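## Task

On the patch panel beneath the switch whose ports wear red covers, take the patch lead out of port 4 and push it into port 6 until it clicks home. Do not unplug any other plug; shifting one outward may count as failure. At the end every plug must be latched in a port with its latch lever raised, each lead must still pass through all the cable-manager rings it ran through, and no lead may have a new sharp bend or an existing bend made noticeably sharper. The robot must not fall or be left leaning.

## Robot and tools

Robot: an omnidirectional base carrying a column roughly 1.7 m tall. A carriage slides on the column (lift_m) and holds two identical six-joint arms, each ending in a two-finger gripper. Arm bases sit near 0.57 m + lift_m above the floor; carriage parts hang about 0.15 m lower. A hand reaches 0.78 m from its shoulder but only about 0.38 m below its arm base. Hand: about 0.16 m long, 0.1 m wide (0.14 m open); fingertips taper to about 0.005 m thick. Parked joints 1-6: 0, 0.05, 0.05, 1.45, 0, 0. Cameras: carriage_camera (fixed, forward, tilted about 20 degrees down), left_wrist_camera and right_wrist_camera (look past the fingertips). Calibration (pinhole plus radial, OpenCV style, T_world_to_cam from the base frame) is supplied and may be slightly off.

Frames: base frame, metres, origin on the floor below the base centre, x forward, y left, z up. left_hand and right_hand are the midpoint between that hand's pads in this frame; quat_wxyz maps base axes to hand axes (hand z along the fingers, fingers open along hand y). base_odometry is relative to the base pose at scene start, counts wheel turns only (slip counts as travel), heading in rad, left positive, -3.142 to 3.142.

move: one action per call. base holds exactly one key, each a relative offset from where the base last reported itself: translate_m (metres, forward +, -2 to 2), strafe_m (metres, left +, -2 to 2), rotate_rad (radians, counter-clockwise +, -6.3 to 6.3). joints is a single dictionary covering both arms and the lift, keyed by name, each value an absolute target: lift_m 0 to 1 m; for each of left_ and right_: joint1_rad -2.617 to 3.054 (yaw about vertical, 0 forward, + left), joint2_rad 0 to 3.141 (shoulder; 0 upper arm back and level, 1.57 upright, 3.14 forward level), joint3_rad 0 to 3.141 (elbow; 0 folded, 3.14 straight), joint4_rad -1.57 to 1.57 (wrist pitch, + lifts the tips), joint5_rad -1.57 to 1.57 (wrist yaw, + swings tips RIGHT), joint6_rad -2.094 to 2.094 (roll, + clockwise seen from forearm), gripper_m 0 to 0.093 (pad gap in metres). Done tolerances: lift ±0.004, joint1 ±0.02, joint2 ±0.105, joint3 ±0.06, joint4 ±0.04, joint5 ±0.025, joint6 ±0.02, gripper ±0.004. speeds caps top speed for this call only: translate_m/strafe_m 0.02-0.5 m/s, rotate_rad 0.05-1.57 rad/s, lift_m 0.08-0.25 m/s (max is default). min_time_s (0.1-8 s) makes each arm and gripper motion take at least that long, giving straighter hand paths. cameras picks which images return ([] none, omitted or all for every camera). A move with no action just reports state and images, including the scene number and task. Unknown keys make a call invalid; out-of-range values get it refused, and a refusal or a stop during a call cancels the remaining move, wait and finished_scene calls of that reply.

wait: seconds 0 to 10; nothing new commanded. zoom_image: camera plus region [x0, y0, x1, y1] in pixels of that camera's latest image (origin top-left, at most 504 by 504); only cameras in the newest images. finished_scene: scene = current scene number; irreversible, so the goal must already hold without the robot.

Results: move line reads done, or the worst status. base_status/joint_status per motion: done (base wheels turned fully, slip possible), off_target (resting short, maybe still pushing), contact_stop or time_out (target dropped, holds in place), not_followed (a self-collision check withheld arm targets; the gripper still acts). on_its_own lists uncommanded behaviour; held at shows a target, not a reading. motor_effort is percent of max, sign toward higher values, bracket = peak; readings are noisy and biased. A falling lift effort while lowering means a hand rests on something. Joint torques wrap for joints 1-3 beyond ±28 N m. Gripper reading on a firmly held part can be a few mm under (or up to 2 mm over) its width; shut on nothing it reads 0.000-0.003. Hand position readings tend to sit above the real hand, worse at long reach; joints may stop short or overshoot.

Cautions: omitted joints may still push toward old targets. Arms have no contact stop and keep pressing, then snap to target when freed. The base only stops on wheel effort and ignores arms. If pinned, back off about 0.2 m the way you came. Never reverse under a table edge into the column. Avoid arm-on-arm hits or presses, including gripping the other hand. Outstretched or loaded arms heat (MOTOR HOT at 75 °C; at 100 °C the arm goes limp for a while), so park arms when idle. The robot can tip when high, stretched, pushing, pulling or stopping abruptly; only images reveal a lean. Avoid drops, releasing moving items, slams, hard pushes, and knocking anything out of the work area. Handle plugs by the body, press latch levers gently, keep leads in their rings, and leave the other plugs undisturbed.

Each tool is called after "Emit:" as name(argument=value, ...), one argument or row to a line, values as JSON.

## Session

I'll start by looking at the current state of the scene.

Emit:
move(
)

Scene clock: 0.00 s.
Joint torques (N m): no reading
base_odometry: x=+0.000 y=+0.000 heading=+0.000
base_status: not commanded
joint_positions: lift_m=+0.300 left_joint1_rad=-0.020 left_joint2_rad=+0.032 left_joint3_rad=+0.040 left_joint4_rad=+1.455 left_joint5_rad=+0.040 left_joint6_rad=-0.028 left_gripper_m=+0.09396 right_joint1_rad=-0.001 right_joint2_rad=+0.068 right_joint3_rad=+0.059 right_joint4_rad=+1.501 right_joint5_rad=+0.000 right_joint6_rad=+0.040 right_gripper_m=+0.09396
joint_status: not commanded
motor_effort: lift_m=+41 drive_wheels=+2
left_hand: x=+0.2560 y=+0.3072 z=+1.3233 quat_wxyz=(+0.998, +0.020, +0.054, -0.025) (m; base frame)
right_hand: x=+0.2507 y=-0.3146 z=+1.3296 quat_wxyz=(+0.999, +0.001, +0.040, +0.019) (m; base frame)
pictures: carriage_camera, left_wrist_camera, right_wrist_camera

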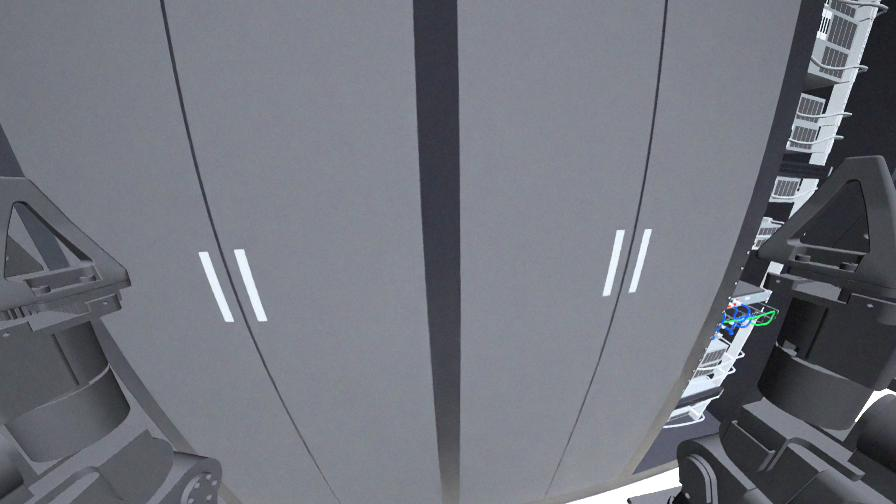

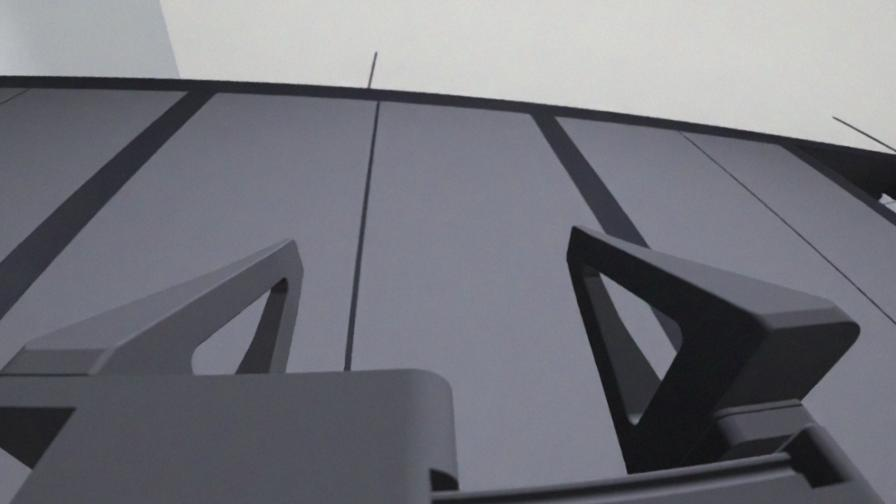

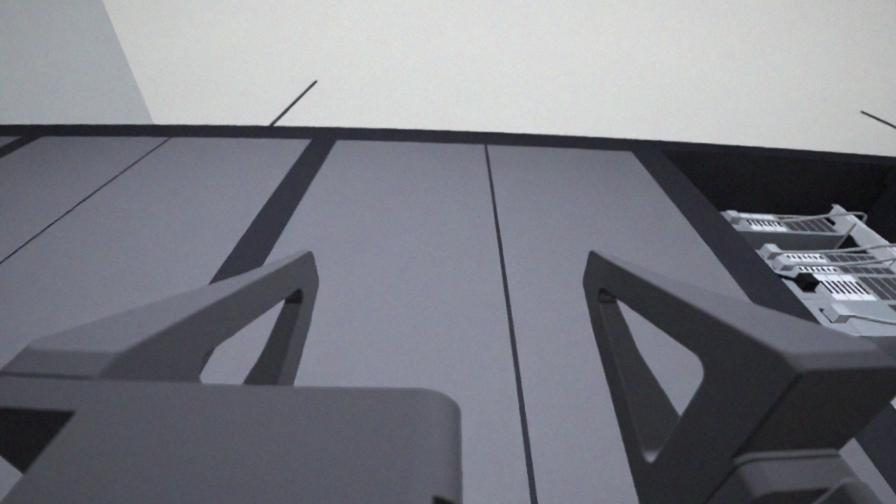

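Emit:
zoom_image(
  camera="carriage_camera",
  region=[640, 200, 840, 440],
)

Scaled by 2.100 from the camera's 896x504 image, which has a finer 1280x720 frame.

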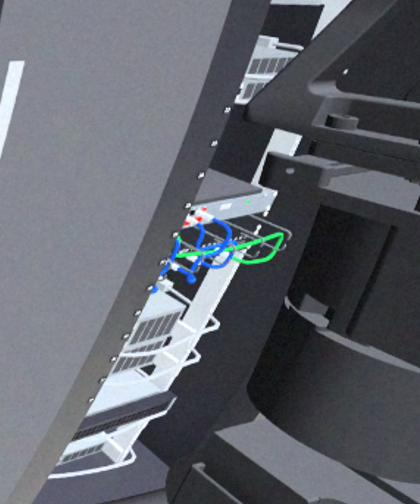

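Emit:
move(
  base={"strafe_m": -0.6},
  speeds={"strafe_m": 0.25},
  cameras=["carriage_camera"],
)

Scene clock: 29.57 s.
Joint torques (N m): left_arm=[-0.01 3.93 5.86 -0.11 -0.05 -0.16] | right_arm=[-0.16 2.82 5.42 -0.22 0 -0.1]
move: done
base_odometry: x=+0.001 y=-0.600 heading=+0.000
base_status: done
joint_positions: lift_m=+0.300 left_joint1_rad=-0.020 left_joint2_rad=+0.032 left_joint3_rad=+0.040 left_joint4_rad=+1.455 left_joint5_rad=+0.040 left_joint6_rad=-0.028 left_gripper_m=+0.09396 right_joint1_rad=-0.001 right_joint2_rad=+0.068 right_joint3_rad=+0.059 right_joint4_rad=+1.501 right_joint5_rad=+0.000 right_joint6_rad=+0.040 right_gripper_m=+0.09396
joint_status: not commanded
motor_effort: lift_m=+41(41) drive_wheels=-1(13)
left_hand: x=+0.2560 y=+0.3072 z=+1.3233 quat_wxyz=(+0.998, +0.020, +0.054, -0.025) (m; base frame)
right_hand: x=+0.2507 y=-0.3146 z=+1.3296 quat_wxyz=(+0.999, +0.001, +0.040, +0.019) (m; base frame)
pictures: carriage_camera

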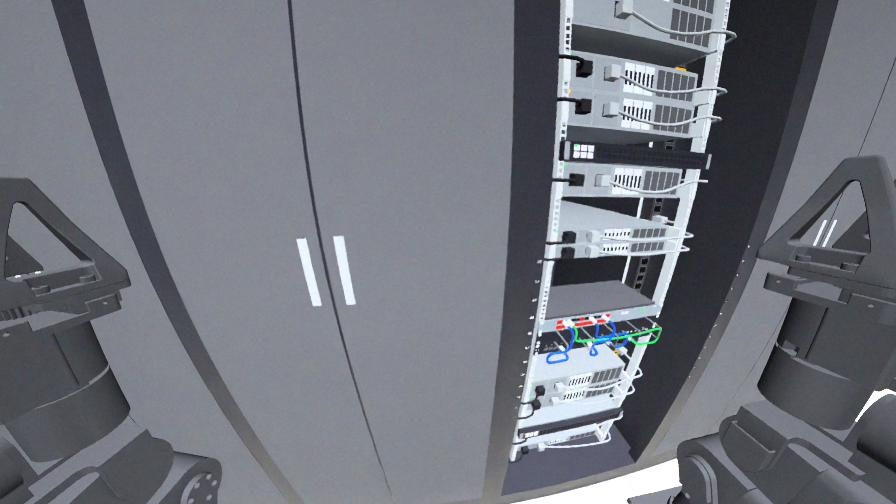

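Emit:
move(
  base={"strafe_m": -0.45},
  speeds={"strafe_m": 0.25},
)

Emit:
zoom_image(
  camera="carriage_camera",
  region=[340, 240, 560, 380],
)

Scene clock: 40.37 s.
Joint torques (N m): left_arm=[0.16 3.93 5.85 -0.08 -0.05 -0.15] | right_arm=[-0.21 2.8 5.59 -0.19 0.05 -0.17]
move: done
base_odometry: x=+0.001 y=-1.050 heading=+0.001
base_status: done
joint_positions: lift_m=+0.300 left_joint1_rad=-0.020 left_joint2_rad=+0.032 left_joint3_rad=+0.040 left_joint4_rad=+1.455 left_joint5_rad=+0.040 left_joint6_rad=-0.028 left_gripper_m=+0.09396 right_joint1_rad=-0.001 right_joint2_rad=+0.068 right_joint3_rad=+0.059 right_joint4_rad=+1.501 right_joint5_rad=+0.000 right_joint6_rad=+0.040 right_gripper_m=+0.09396
joint_status: not commanded
motor_effort: lift_m=+41(41) drive_wheels=-1(11)
left_hand: x=+0.2561 y=+0.3072 z=+1.3233 quat_wxyz=(+0.998, +0.020, +0.054, -0.025) (m; base frame)
right_hand: x=+0.2507 y=-0.3146 z=+1.3296 quat_wxyz=(+0.999, +0.001, +0.040, +0.019) (m; base frame)
pictures: carriage_camera, left_wrist_camera, right_wrist_camera
camera_calibration:
left_wrist_camera: T_world_to_cam=[[-0.0387243, -0.994399, -0.0983397, 0.445698], [0.740086, 0.0375824, -0.671461, 0.692517], [0.671396, -0.0987817, 0.734486, -0.991209], [0, 0, 0, 1]] pos_world=[0.170231, 0.319262, 1.23686]

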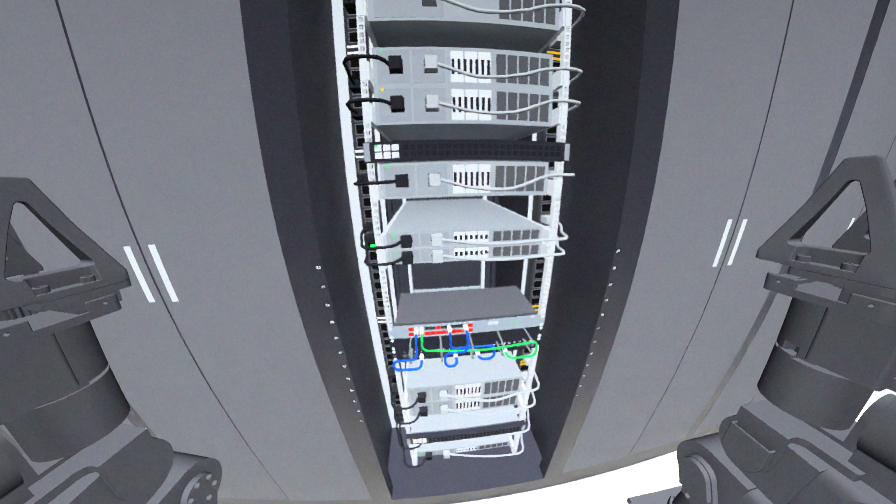

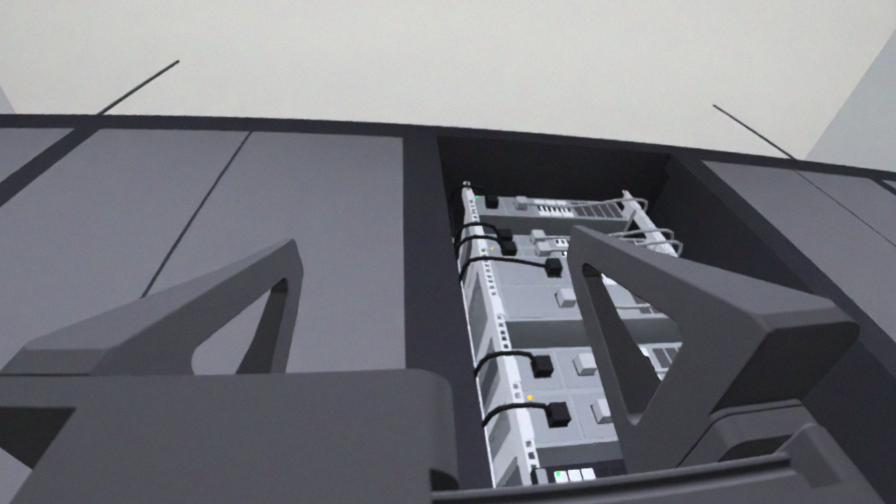

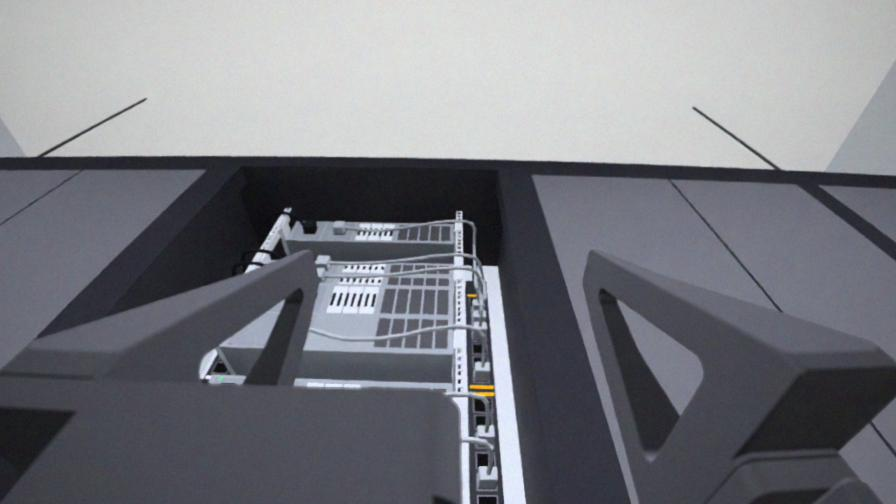

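Scaled by 2.291 from the camera's 896x504 image, which has a finer 1280x720 frame.

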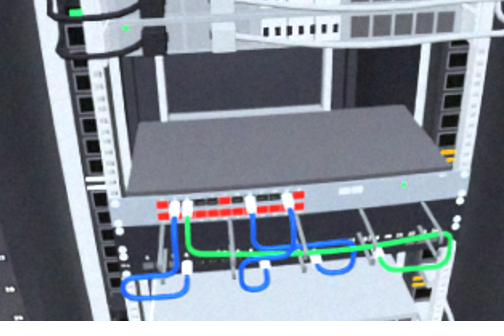

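Emit:
move(
  base={"translate_m": 0.1},
  joints={"lift_m": 0.1},
  speeds={"translate_m": 0.15},
  cameras=["carriage_camera"],
)

Emit:
zoom_image(
  camera="carriage_camera",
  region=[360, 180, 560, 330],
)

Scene clock: 95.93 s.
Joint torques (N m): left_arm=[0.01 3.89 5.85 -0.1 -0.04 -0.16] | right_arm=[-0.1 2.93 5.46 -0.2 0.01 -0.13]
move: done
base_odometry: x=+0.101 y=-1.050 heading=+0.000
base_status: done
joint_positions: lift_m=+0.100 left_joint1_rad=-0.020 left_joint2_rad=+0.032 left_joint3_rad=+0.040 left_joint4_rad=+1.456 left_joint5_rad=+0.040 left_joint6_rad=-0.028 left_gripper_m=+0.09396 right_joint1_rad=-0.001 right_joint2_rad=+0.068 right_joint3_rad=+0.060 right_joint4_rad=+1.501 right_joint5_rad=+0.000 right_joint6_rad=+0.040 right_gripper_m=+0.09396
joint_status: all done
motor_effort: lift_m=+36(37) drive_wheels=-4(14)
left_hand: x=+0.2558 y=+0.3072 z=+1.1239 quat_wxyz=(+0.998, +0.020, +0.053, -0.025) (m; base frame)
right_hand: x=+0.2504 y=-0.3146 z=+1.1302 quat_wxyz=(+0.999, +0.001, +0.039, +0.019) (m; base frame)
pictures: carriage_camera
camera_calibration:
carriage_camera: T_world_to_cam=[[-0.031539, -0.999314, -0.0194245, 0.024293], [-0.335851, 0.0288998, -0.941472, 1.10248], [0.941387, -0.0231694, -0.336532, 0.229388], [0, 0, 0, 1]] pos_world=[0.155091, -0.00227023, 1.11562]

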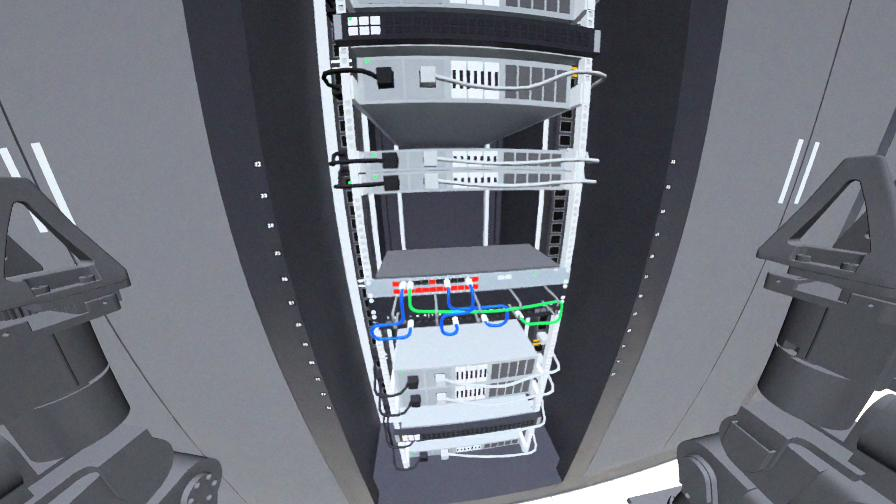

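Scaled by 2.520 from the camera's 896x504 image, which has a finer 1280x720 frame.

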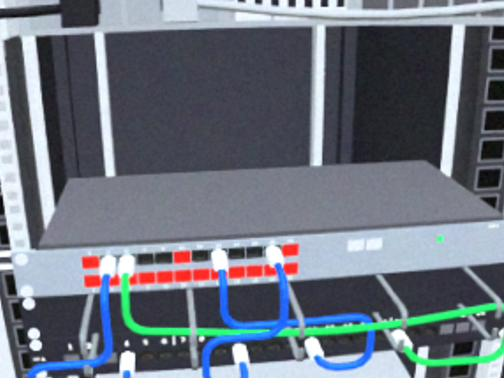

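Emit:
zoom_image(
  camera="carriage_camera",
  region=[366, 260, 486, 340],
)

Emit:
zoom_image(
  camera="carriage_camera",
  region=[456, 260, 576, 340],
)

Scaled by 4.200 from the camera's 896x504 image, which has a finer 1280x720 frame.

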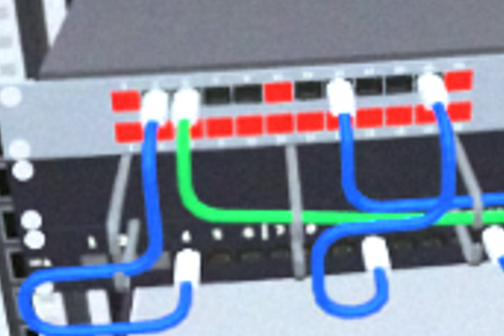

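Scaled by 4.200 from the camera's 896x504 image, which has a finer 1280x720 frame.

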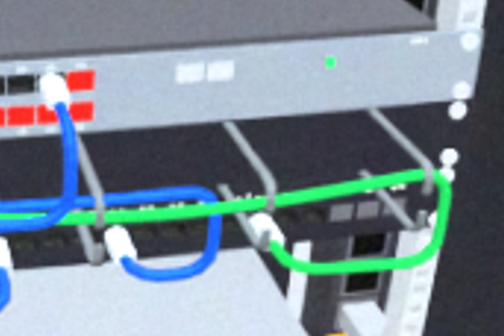

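Emit:
move(
  base={"translate_m": -0.15},
  joints={"left_joint1_rad": 0.0, "left_joint2_rad": 0.8, "left_joint3_rad": 1.0, "left_joint4_rad": 0.2, "left_joint5_rad": 0.0, "left_joint6_rad": 0.0, "left_gripper_m": 0.04},
  speeds={"translate_m": 0.15},
  min_time_s=3.0,
)

Scene clock: 199.47 s.
Joint torques (N m): left_arm=[0.92 0.58 9.28 1.68 -0.12 -0.02] | right_arm=[-0.1 2.91 5.53 -0.21 0.03 -0.14]
move: done
base_odometry: x=-0.049 y=-1.051 heading=+0.000
base_status: done
joint_positions: lift_m=+0.100 left_joint1_rad=-0.009 left_joint2_rad=+0.794 left_joint3_rad=+0.970 left_joint4_rad=+0.205 left_joint5_rad=+0.009 left_joint6_rad=-0.012 left_gripper_m=+0.04013 right_joint1_rad=-0.001 right_joint2_rad=+0.068 right_joint3_rad=+0.060 right_joint4_rad=+1.500 right_joint5_rad=+0.000 right_joint6_rad=+0.040 right_gripper_m=+0.09396
joint_status: all done
motor_effort: lift_m=+36(36) drive_wheels=-1(11)
left_hand: x=+0.5228 y=+0.3105 z=+1.1909 quat_wxyz=(+0.828, +0.003, +0.560, -0.011) (m; base frame)
right_hand: x=+0.2507 y=-0.3146 z=+1.1302 quat_wxyz=(+0.999, +0.001, +0.040, +0.019) (m; base frame)
pictures: carriage_camera, left_wrist_camera, right_wrist_camera
camera_calibration:
carriage_camera: T_world_to_cam=[[-0.031539, -0.999314, -0.0194245, 0.024293], [-0.335851, 0.0288998, -0.941472, 1.10248], [0.941387, -0.0231694, -0.336532, 0.229388], [0, 0, 0, 1]] pos_world=[0.155091, -0.00227023, 1.11562]
left_wrist_camera: T_world_to_cam=[[-0.0702234, -0.997019, -0.0319794, 0.38456], [-0.246123, 0.0483849, -0.96803, 1.27138], [0.966691, -0.0601075, -0.248787, -0.0681455], [0, 0, 0, 1]] pos_world=[0.405796, 0.317802, 1.22608]
right_wrist_camera: T_world_to_cam=[[0.0368411, -0.999069, -0.0224493, -0.30128], [0.783374, 0.0428204, -0.620074, 0.526856], [0.620458, 0.00525802, 0.784222, -0.913898], [0, 0, 0, 1]] pos_world=[0.165409, -0.318754, 1.03662]

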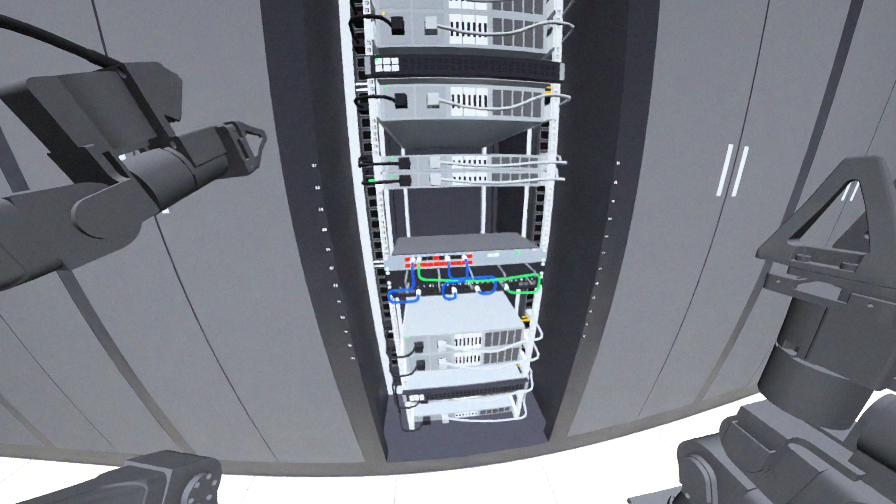

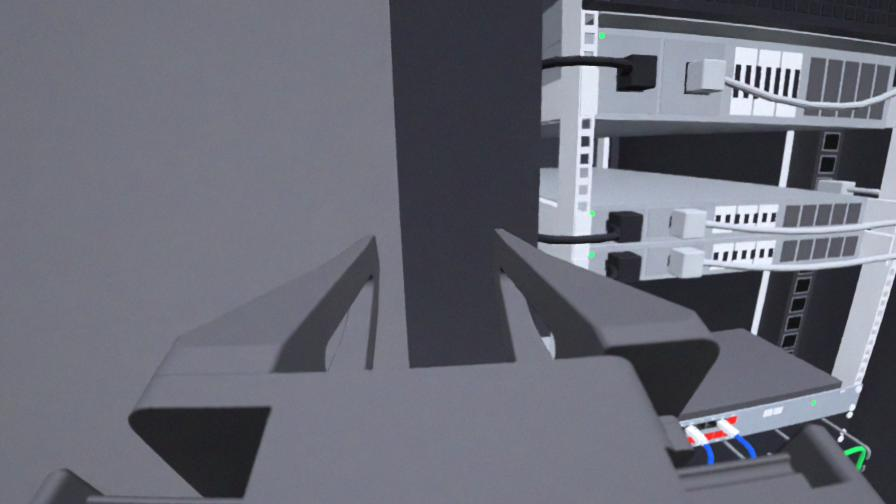

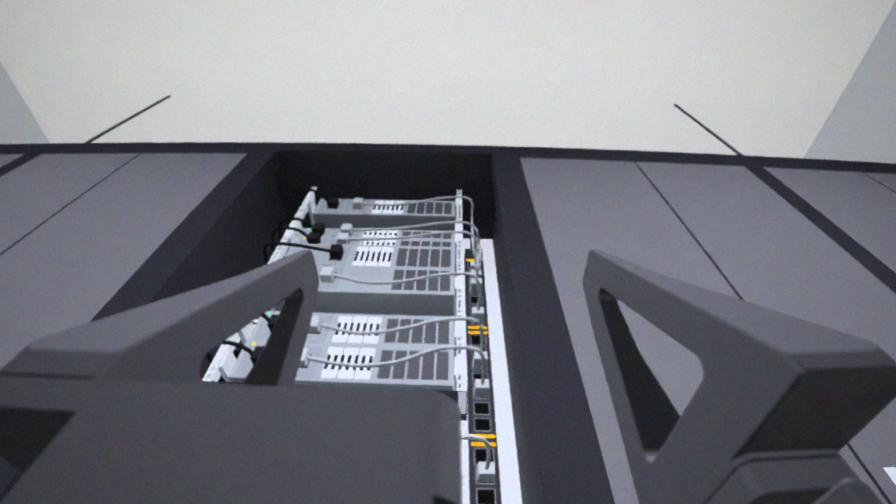

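Emit:
move(
  base={"translate_m": -0.09},
  speeds={"translate_m": 0.15},
  cameras=[],
)

Emit:
move(
  base={"strafe_m": -0.23},
  joints={"lift_m": 0.05},
  speeds={"strafe_m": 0.15},
)

Scene clock: 274.23 s.
Joint torques (N m): left_arm=[0.81 0.42 9.06 1.73 -0.12 -0.04] | right_arm=[-0.23 2.95 5.42 -0.18 -0.02 -0.16]
move: done
base_odometry: x=-0.139 y=-1.051 heading=-0.001
base_status: done
joint_positions: lift_m=+0.100 left_joint1_rad=-0.009 left_joint2_rad=+0.797 left_joint3_rad=+0.973 left_joint4_rad=+0.198 left_joint5_rad=+0.008 left_joint6_rad=-0.011 left_gripper_m=+0.04013 right_joint1_rad=-0.001 right_joint2_rad=+0.068 right_joint3_rad=+0.060 right_joint4_rad=+1.500 right_joint5_rad=+0.000 right_joint6_rad=+0.040 right_gripper_m=+0.09396
joint_status: not commanded
motor_effort: lift_m=+36(36) drive_wheels=-1(12)
left_hand: x=+0.5240 y=+0.3107 z=+1.1899 quat_wxyz=(+0.826, +0.002, +0.563, -0.011) (m; base frame)
right_hand: x=+0.2507 y=-0.3146 z=+1.1302 quat_wxyz=(+0.999, +0.001, +0.040, +0.019) (m; base frame)
pictures: none
No camera images: "cameras" was empty.

Scene clock: 276.67 s.
Joint torques (N m): left_arm=[0.69 0.32 8.38 1.8 -0.09 -0.04] | right_arm=[-0.08 2.92 5.37 -0.17 0.02 -0.11]
move: done
base_odometry: x=-0.139 y=-1.281 heading=-0.001
base_status: done
joint_positions: lift_m=+0.050 left_joint1_rad=-0.007 left_joint2_rad=+0.797 left_joint3_rad=+0.981 left_joint4_rad=+0.191 left_joint5_rad=+0.006 left_joint6_rad=-0.011 left_gripper_m=+0.04013 right_joint1_rad=-0.001 right_joint2_rad=+0.068 right_joint3_rad=+0.060 right_joint4_rad=+1.500 right_joint5_rad=+0.000 right_joint6_rad=+0.040 right_gripper_m=+0.09396
joint_status: all done
motor_effort: lift_m=+36(40) drive_wheels=-3(8)
left_hand: x=+0.5234 y=+0.3115 z=+1.1416 quat_wxyz=(+0.826, +0.001, +0.563, -0.009) (m; base frame)
right_hand: x=+0.2508 y=-0.3145 z=+1.0801 quat_wxyz=(+0.999, +0.001, +0.040, +0.019) (m; base frame)
pictures: carriage_camera, left_wrist_camera, right_wrist_camera
camera_calibration:
carriage_camera: T_world_to_cam=[[-0.031539, -0.999314, -0.0194245, 0.0233218], [-0.335851, 0.0288998, -0.941472, 1.0554], [0.941387, -0.0231694, -0.336532, 0.212562], [0, 0, 0, 1]] pos_world=[0.155091, -0.00227023, 1.06562]
left_wrist_camera: T_world_to_cam=[[-0.0652559, -0.997374, -0.0314261, 0.380916], [-0.252998, 0.0470009, -0.966324, 1.22591], [0.965263, -0.0551076, -0.255401, -0.0741446], [0, 0, 0, 1]] pos_world=[0.40658, 0.31821, 1.17767]
right_wrist_camera: T_world_to_cam=[[0.0369251, -0.999075, -0.0220273, -0.302842], [0.783112, 0.0426221, -0.620418, 0.496033], [0.620783, 0.00565916, 0.783962, -0.874339], [0, 0, 0, 1]] pos_world=[0.165508, -0.318756, 0.986526]

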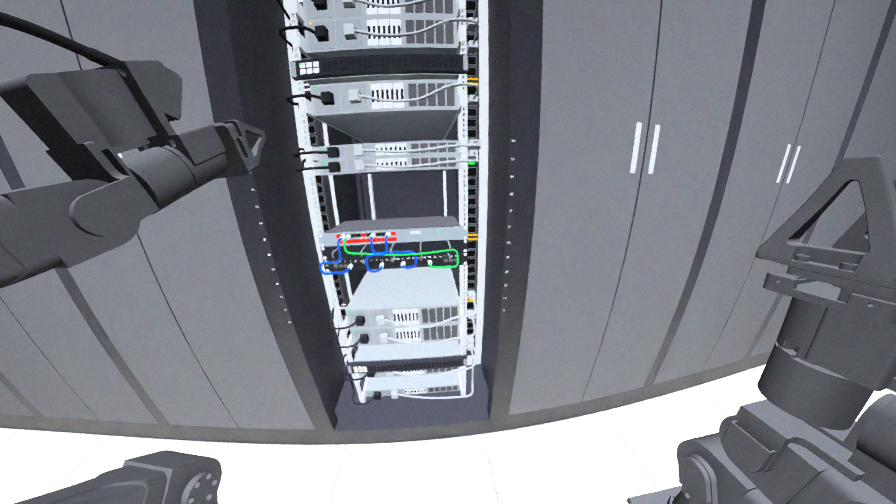

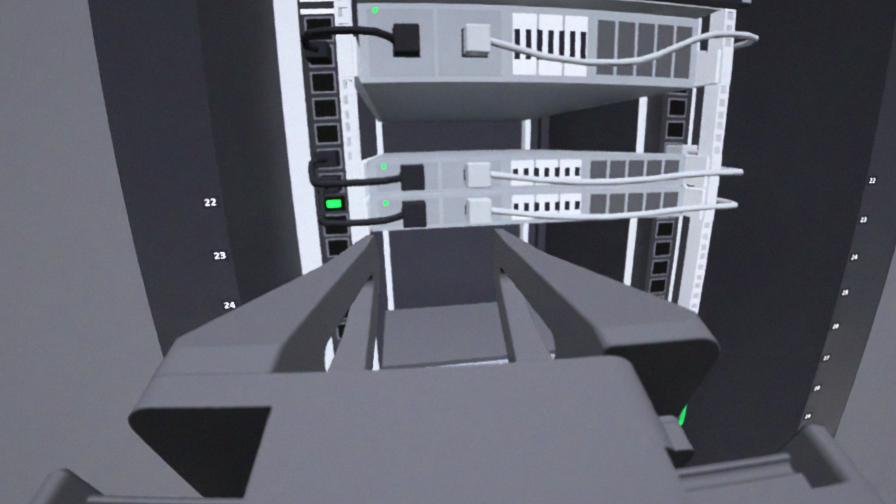

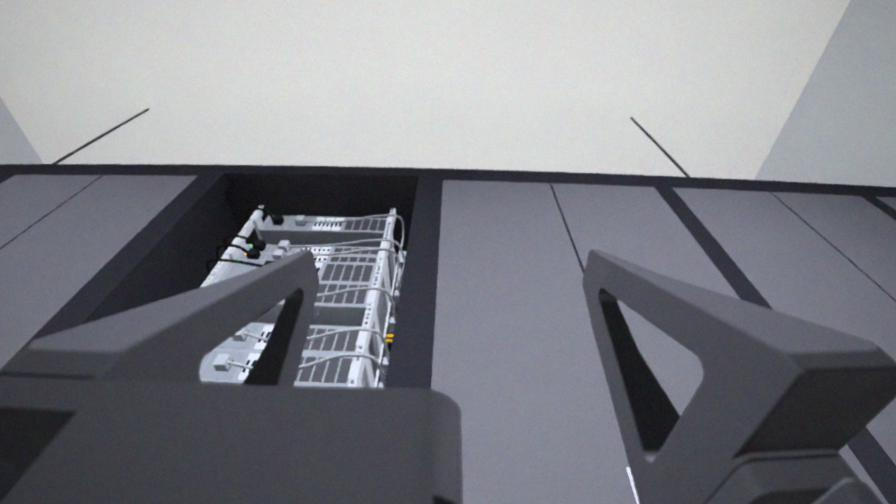

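Emit:
move(
  joints={"lift_m": 0.0, "left_joint1_rad": 0.0, "left_joint2_rad": 1.3915, "left_joint3_rad": 0.434, "left_joint4_rad": 1.1075, "left_joint5_rad": 0.0, "left_joint6_rad": 0.0, "left_gripper_m": 0.09},
  min_time_s=3.0,
  cameras=["carriage_camera", "left_wrist_camera"],
)

Emit:
zoom_image(
  camera="left_wrist_camera",
  region=[200, 50, 700, 330],
)

Scene clock: 304.83 s.
Joint torques (N m): left_arm=[0.69 -2.71 5.61 2.11 -0.09 -0.06] | right_arm=[-0.23 3.04 5.42 -0.22 0.03 -0.12]
move: done
base_odometry: x=-0.139 y=-1.281 heading=-0.001
base_status: not commanded
joint_positions: lift_m=+0.000 left_joint1_rad=-0.007 left_joint2_rad=+1.382 left_joint3_rad=+0.441 left_joint4_rad=+1.087 left_joint5_rad=+0.006 left_joint6_rad=-0.010 left_gripper_m=+0.08986 right_joint1_rad=-0.001 right_joint2_rad=+0.068 right_joint3_rad=+0.060 right_joint4_rad=+1.500 right_joint5_rad=+0.000 right_joint6_rad=+0.040 right_gripper_m=+0.09396
joint_status: all done
motor_effort: lift_m=+36(38) drive_wheels=-1(4)
left_hand: x=+0.6356 y=+0.3107 z=+0.8412 quat_wxyz=(+0.756, +0.001, +0.654, -0.008) (m; base frame)
right_hand: x=+0.2508 y=-0.3145 z=+1.0301 quat_wxyz=(+0.999, +0.001, +0.040, +0.019) (m; base frame)
pictures: carriage_camera, left_wrist_camera
camera_calibration:
carriage_camera: T_world_to_cam=[[-0.031539, -0.999314, -0.0194245, 0.0223506], [-0.335851, 0.0288998, -0.941472, 1.00833], [0.941387, -0.0231694, -0.336532, 0.195735], [0, 0, 0, 1]] pos_world=[0.155091, -0.00227023, 1.01562]
left_wrist_camera: T_world_to_cam=[[-0.0707974, -0.997327, -0.0180921, 0.370322], [-0.466029, 0.0491076, -0.883406, 1.02906], [0.881932, -0.0541114, -0.46826, -0.027519], [0, 0, 0, 1]] pos_world=[0.530059, 0.317309, 0.902891]

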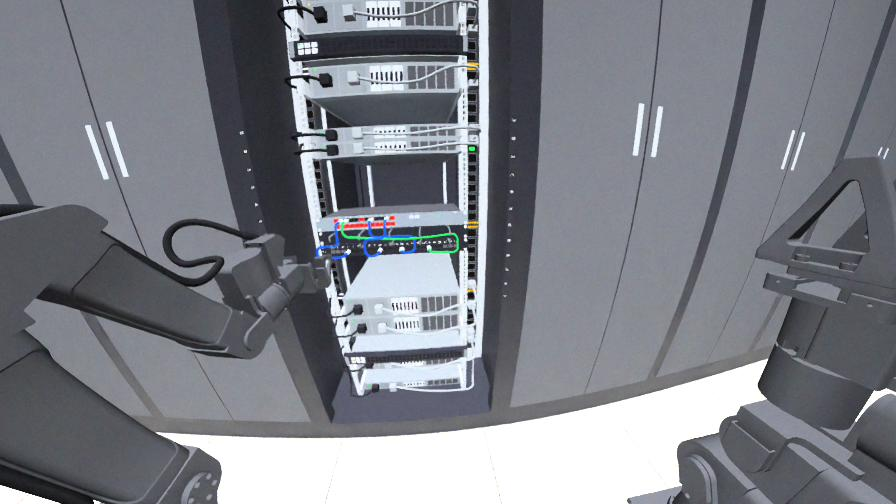

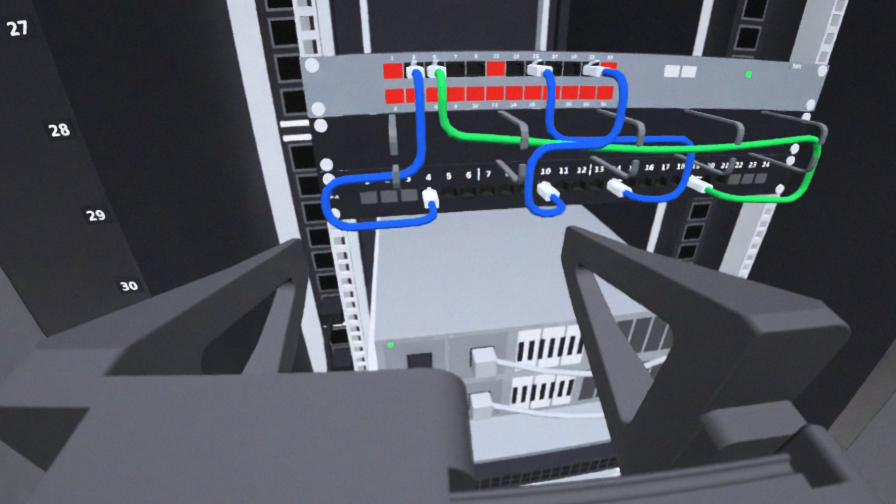

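Scaled by 1.008 from the camera's 896x504 image, which has a finer 1280x720 frame.

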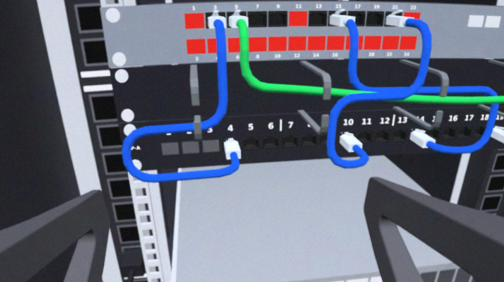

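Emit:
zoom_image(
  camera="left_wrist_camera",
  region=[310, 100, 510, 240],
)

Emit:
zoom_image(
  camera="left_wrist_camera",
  region=[480, 100, 680, 240],
)

Emit:
zoom_image(
  camera="left_wrist_camera",
  region=[380, 40, 640, 160],
)

Scaled by 2.520 from the camera's 896x504 image, which has a finer 1280x720 frame.

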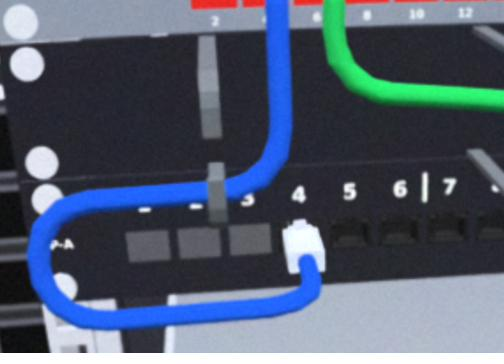

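Scaled by 2.520 from the camera's 896x504 image, which has a finer 1280x720 frame.

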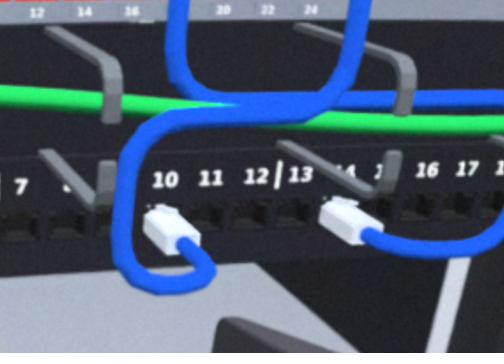

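Scaled by 1.938 from the camera's 896x504 image, which has a finer 1280x720 frame.

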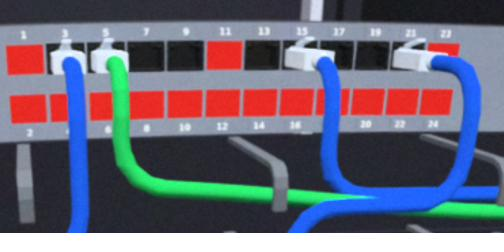

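Emit:
move(
  joints={"left_joint1_rad": -0.12, "left_joint2_rad": 1.80, "left_joint3_rad": 0.78, "left_joint4_rad": 1.02, "left_joint5_rad": -0.3, "left_joint6_rad": -1.57, "left_gripper_m": 0.05},
  min_time_s=3.0,
  cameras=["carriage_camera", "left_wrist_camera"],
)

Emit:
zoom_image(
  camera="left_wrist_camera",
  region=[250, 0, 750, 500],
)

Scene clock: 467.97 s.
Joint torques (N m): left_arm=[-0.75 -5.38 8.23 1.92 -0.12 -0.18] | right_arm=[-0.09 3 5.59 -0.18 -0.02 -0.12]
move: done
base_odometry: x=-0.139 y=-1.281 heading=-0.001
base_status: not commanded
joint_positions: lift_m=+0.000 left_joint1_rad=-0.111 left_joint2_rad=+1.789 left_joint3_rad=+0.754 left_joint4_rad=+1.022 left_joint5_rad=-0.291 left_joint6_rad=-1.557 left_gripper_m=+0.05014 right_joint1_rad=-0.001 right_joint2_rad=+0.068 right_joint3_rad=+0.060 right_joint4_rad=+1.500 right_joint5_rad=+0.000 right_joint6_rad=+0.040 right_gripper_m=+0.09396
joint_status: all done
motor_effort: lift_m=+36(36) drive_wheels=-2(4)
left_hand: x=+0.7238 y=+0.3089 z=+0.7835 quat_wxyz=(+0.543, -0.542, +0.461, -0.445) (m; base frame)
right_hand: x=+0.2508 y=-0.3145 z=+1.0301 quat_wxyz=(+0.999, +0.001, +0.040, +0.019) (m; base frame)
pictures: carriage_camera, left_wrist_camera
camera_calibration:
carriage_camera: T_world_to_cam=[[-0.031539, -0.999314, -0.0194245, 0.0223506], [-0.335851, 0.0288998, -0.941472, 1.00833], [0.941387, -0.0231694, -0.336532, 0.195735], [0, 0, 0, 1]] pos_world=[0.155091, -0.00227023, 1.01562]
left_wrist_camera: T_world_to_cam=[[-0.0398694, -0.0443089, 0.998222, -0.739444], [-0.436879, -0.897693, -0.0572958, 0.643362], [0.898636, -0.438387, 0.0164328, -0.405636], [0, 0, 0, 1]] pos_world=[0.616109, 0.366952, 0.781657]

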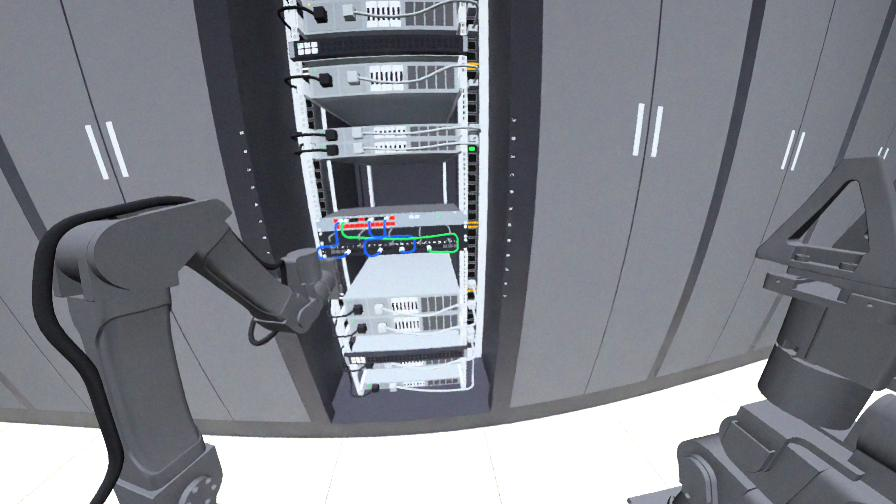

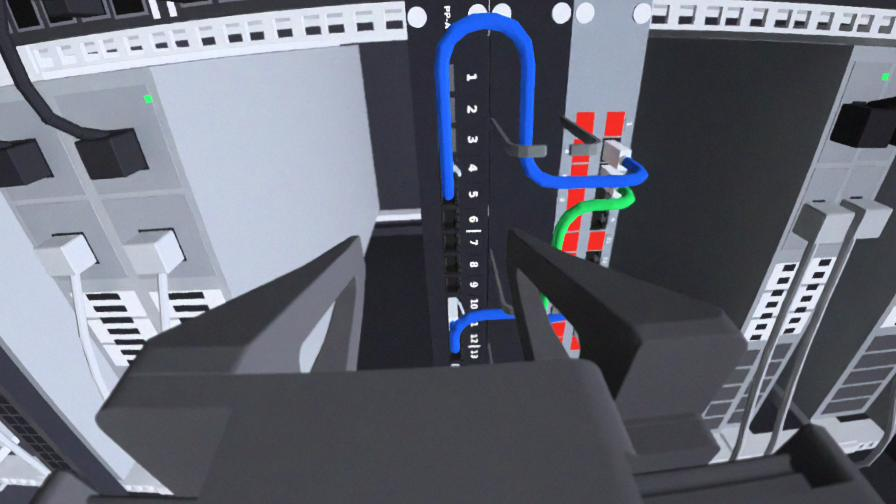

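Scaled by 1.008 from the camera's 896x504 image, which has a finer 1280x720 frame.

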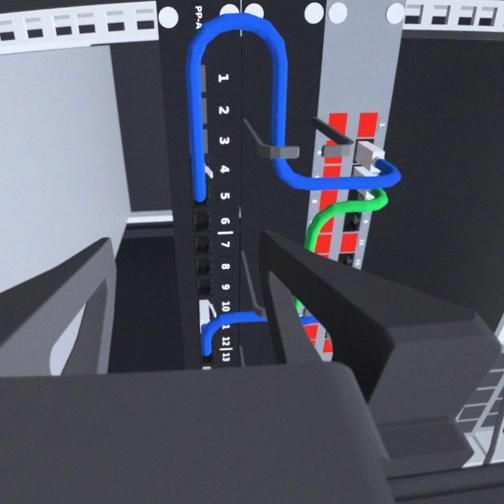

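Emit:
zoom_image(
  camera="left_wrist_camera",
  region=[400, 110, 560, 230],
)

Emit:
zoom_image(
  camera="left_wrist_camera",
  region=[420, 220, 560, 360],
)

Scaled by 3.150 from the camera's 896x504 image, which has a finer 1280x720 frame.

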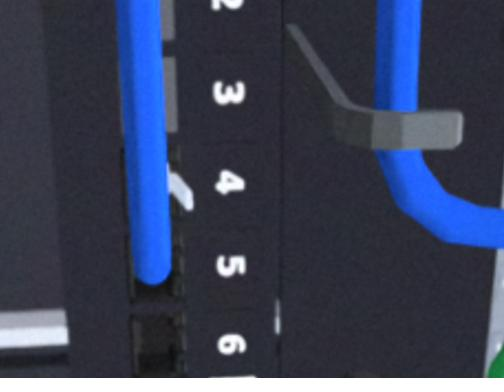

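Scaled by 3.600 from the camera's 896x504 image, which has a finer 1280x720 frame.

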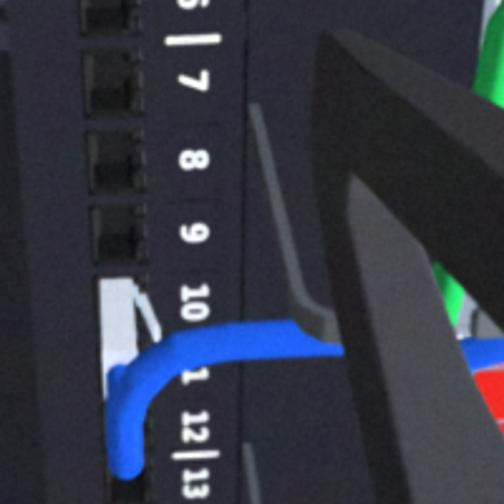

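Emit:
move(
  base={"translate_m": 0.05},
  joints={"left_gripper_m": 0.026},
  speeds={"translate_m": 0.06},
  cameras=["left_wrist_camera"],
)

Emit:
zoom_image(
  camera="left_wrist_camera",
  region=[340, 120, 560, 290],
)

Scene clock: 604.33 s.
Joint torques (N m): left_arm=[-0.73 -5.6 8.2 1.94 -0.12 -0.19] | right_arm=[-0.12 3.06 5.56 -0.16 -0.03 -0.12]
move: done
base_odometry: x=-0.089 y=-1.282 heading=-0.002
base_status: done
joint_positions: lift_m=+0.000 left_joint1_rad=-0.111 left_joint2_rad=+1.791 left_joint3_rad=+0.755 left_joint4_rad=+1.016 left_joint5_rad=-0.292 left_joint6_rad=-1.559 left_gripper_m=+0.02614 right_joint1_rad=-0.001 right_joint2_rad=+0.068 right_joint3_rad=+0.060 right_joint4_rad=+1.500 right_joint5_rad=+0.000 right_joint6_rad=+0.040 right_gripper_m=+0.09396
joint_status: all done
motor_effort: lift_m=+36(36) drive_wheels=-6(13)
left_hand: x=+0.7242 y=+0.3091 z=+0.7816 quat_wxyz=(+0.542, -0.544, +0.462, -0.444) (m; base frame)
right_hand: x=+0.2507 y=-0.3145 z=+1.0301 quat_wxyz=(+0.999, +0.001, +0.040, +0.019) (m; base frame)
pictures: left_wrist_camera
camera_calibration:
left_wrist_camera: T_world_to_cam=[[-0.03338, -0.0432794, 0.998505, -0.742619], [-0.435869, -0.898418, -0.0535123, 0.640178], [0.899391, -0.437004, 0.011125, -0.402646], [0, 0, 0, 1]] pos_world=[0.616381, 0.36705, 0.780246]

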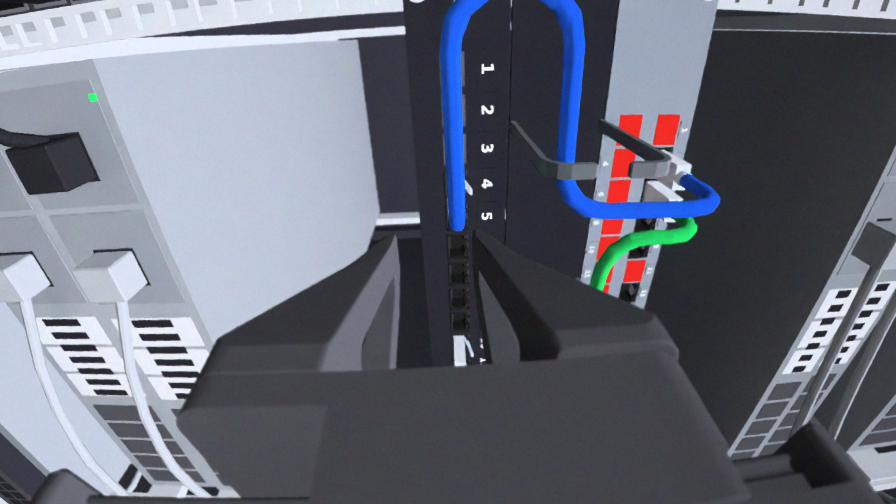

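Scaled by 2.291 from the camera's 896x504 image, which has a finer 1280x720 frame.

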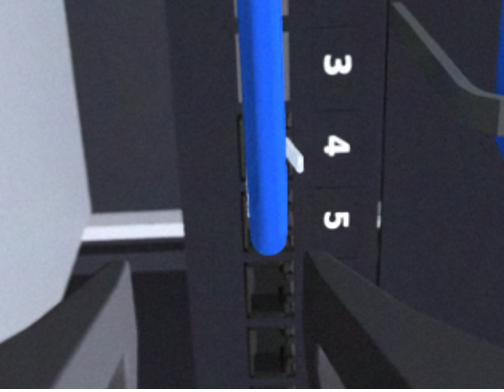

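Emit:
move(
  joints={"lift_m": 0.010},
  base={"translate_m": 0.02},
  speeds={"translate_m": 0.04},
  cameras=["left_wrist_camera"],
)

Emit:
zoom_image(
  camera="left_wrist_camera",
  region=[360, 130, 560, 290],
)

Scene clock: 660.83 s.
Joint torques (N m): left_arm=[-0.65 -6.01 7.65 1.98 -0.11 -0.2] | right_arm=[-0.13 3.07 5.24 -0.21 -0.01 -0.11]
move: done
base_odometry: x=-0.069 y=-1.282 heading=-0.003
base_status: done
joint_positions: lift_m=+0.010 left_joint1_rad=-0.114 left_joint2_rad=+1.795 left_joint3_rad=+0.760 left_joint4_rad=+1.015 left_joint5_rad=-0.293 left_joint6_rad=-1.560 left_gripper_m=+0.02613 right_joint1_rad=-0.001 right_joint2_rad=+0.068 right_joint3_rad=+0.060 right_joint4_rad=+1.502 right_joint5_rad=+0.000 right_joint6_rad=+0.040 right_gripper_m=+0.09396
joint_status: all done
motor_effort: lift_m=+42(53) drive_wheels=-5(14)
left_hand: x=+0.7253 y=+0.3080 z=+0.7908 quat_wxyz=(+0.541, -0.544, +0.462, -0.444) (m; base frame)
right_hand: x=+0.2503 y=-0.3146 z=+1.0397 quat_wxyz=(+0.999, +0.001, +0.039, +0.019) (m; base frame)
pictures: left_wrist_camera
camera_calibration:
left_wrist_camera: T_world_to_cam=[[-0.0331784, -0.0429113, 0.998528, -0.752185], [-0.437252, -0.897769, -0.05311, 0.640596], [0.898727, -0.438371, 0.0110234, -0.403276], [0, 0, 0, 1]] pos_world=[0.617581, 0.366046, 0.789546]

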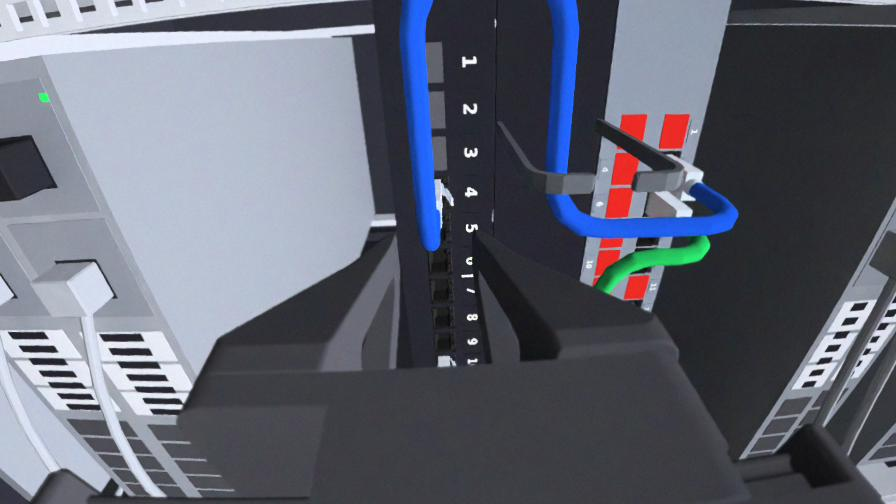

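Scaled by 2.520 from the camera's 896x504 image, which has a finer 1280x720 frame.

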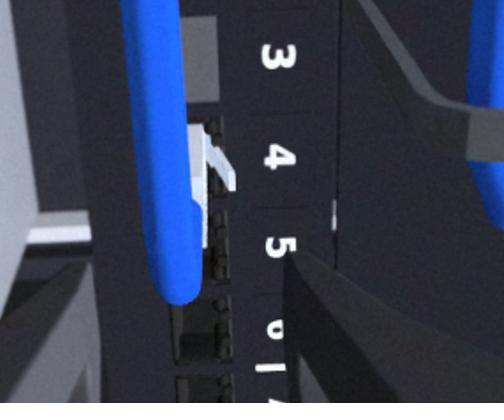

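Emit:
zoom_image(
  camera="left_wrist_camera",
  region=[380, 210, 520, 310],
)

Scaled by 3.600 from the camera's 896x504 image, which has a finer 1280x720 frame.

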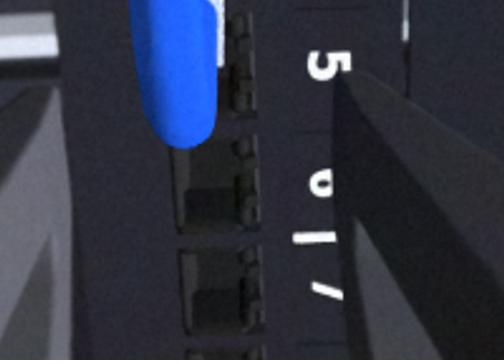

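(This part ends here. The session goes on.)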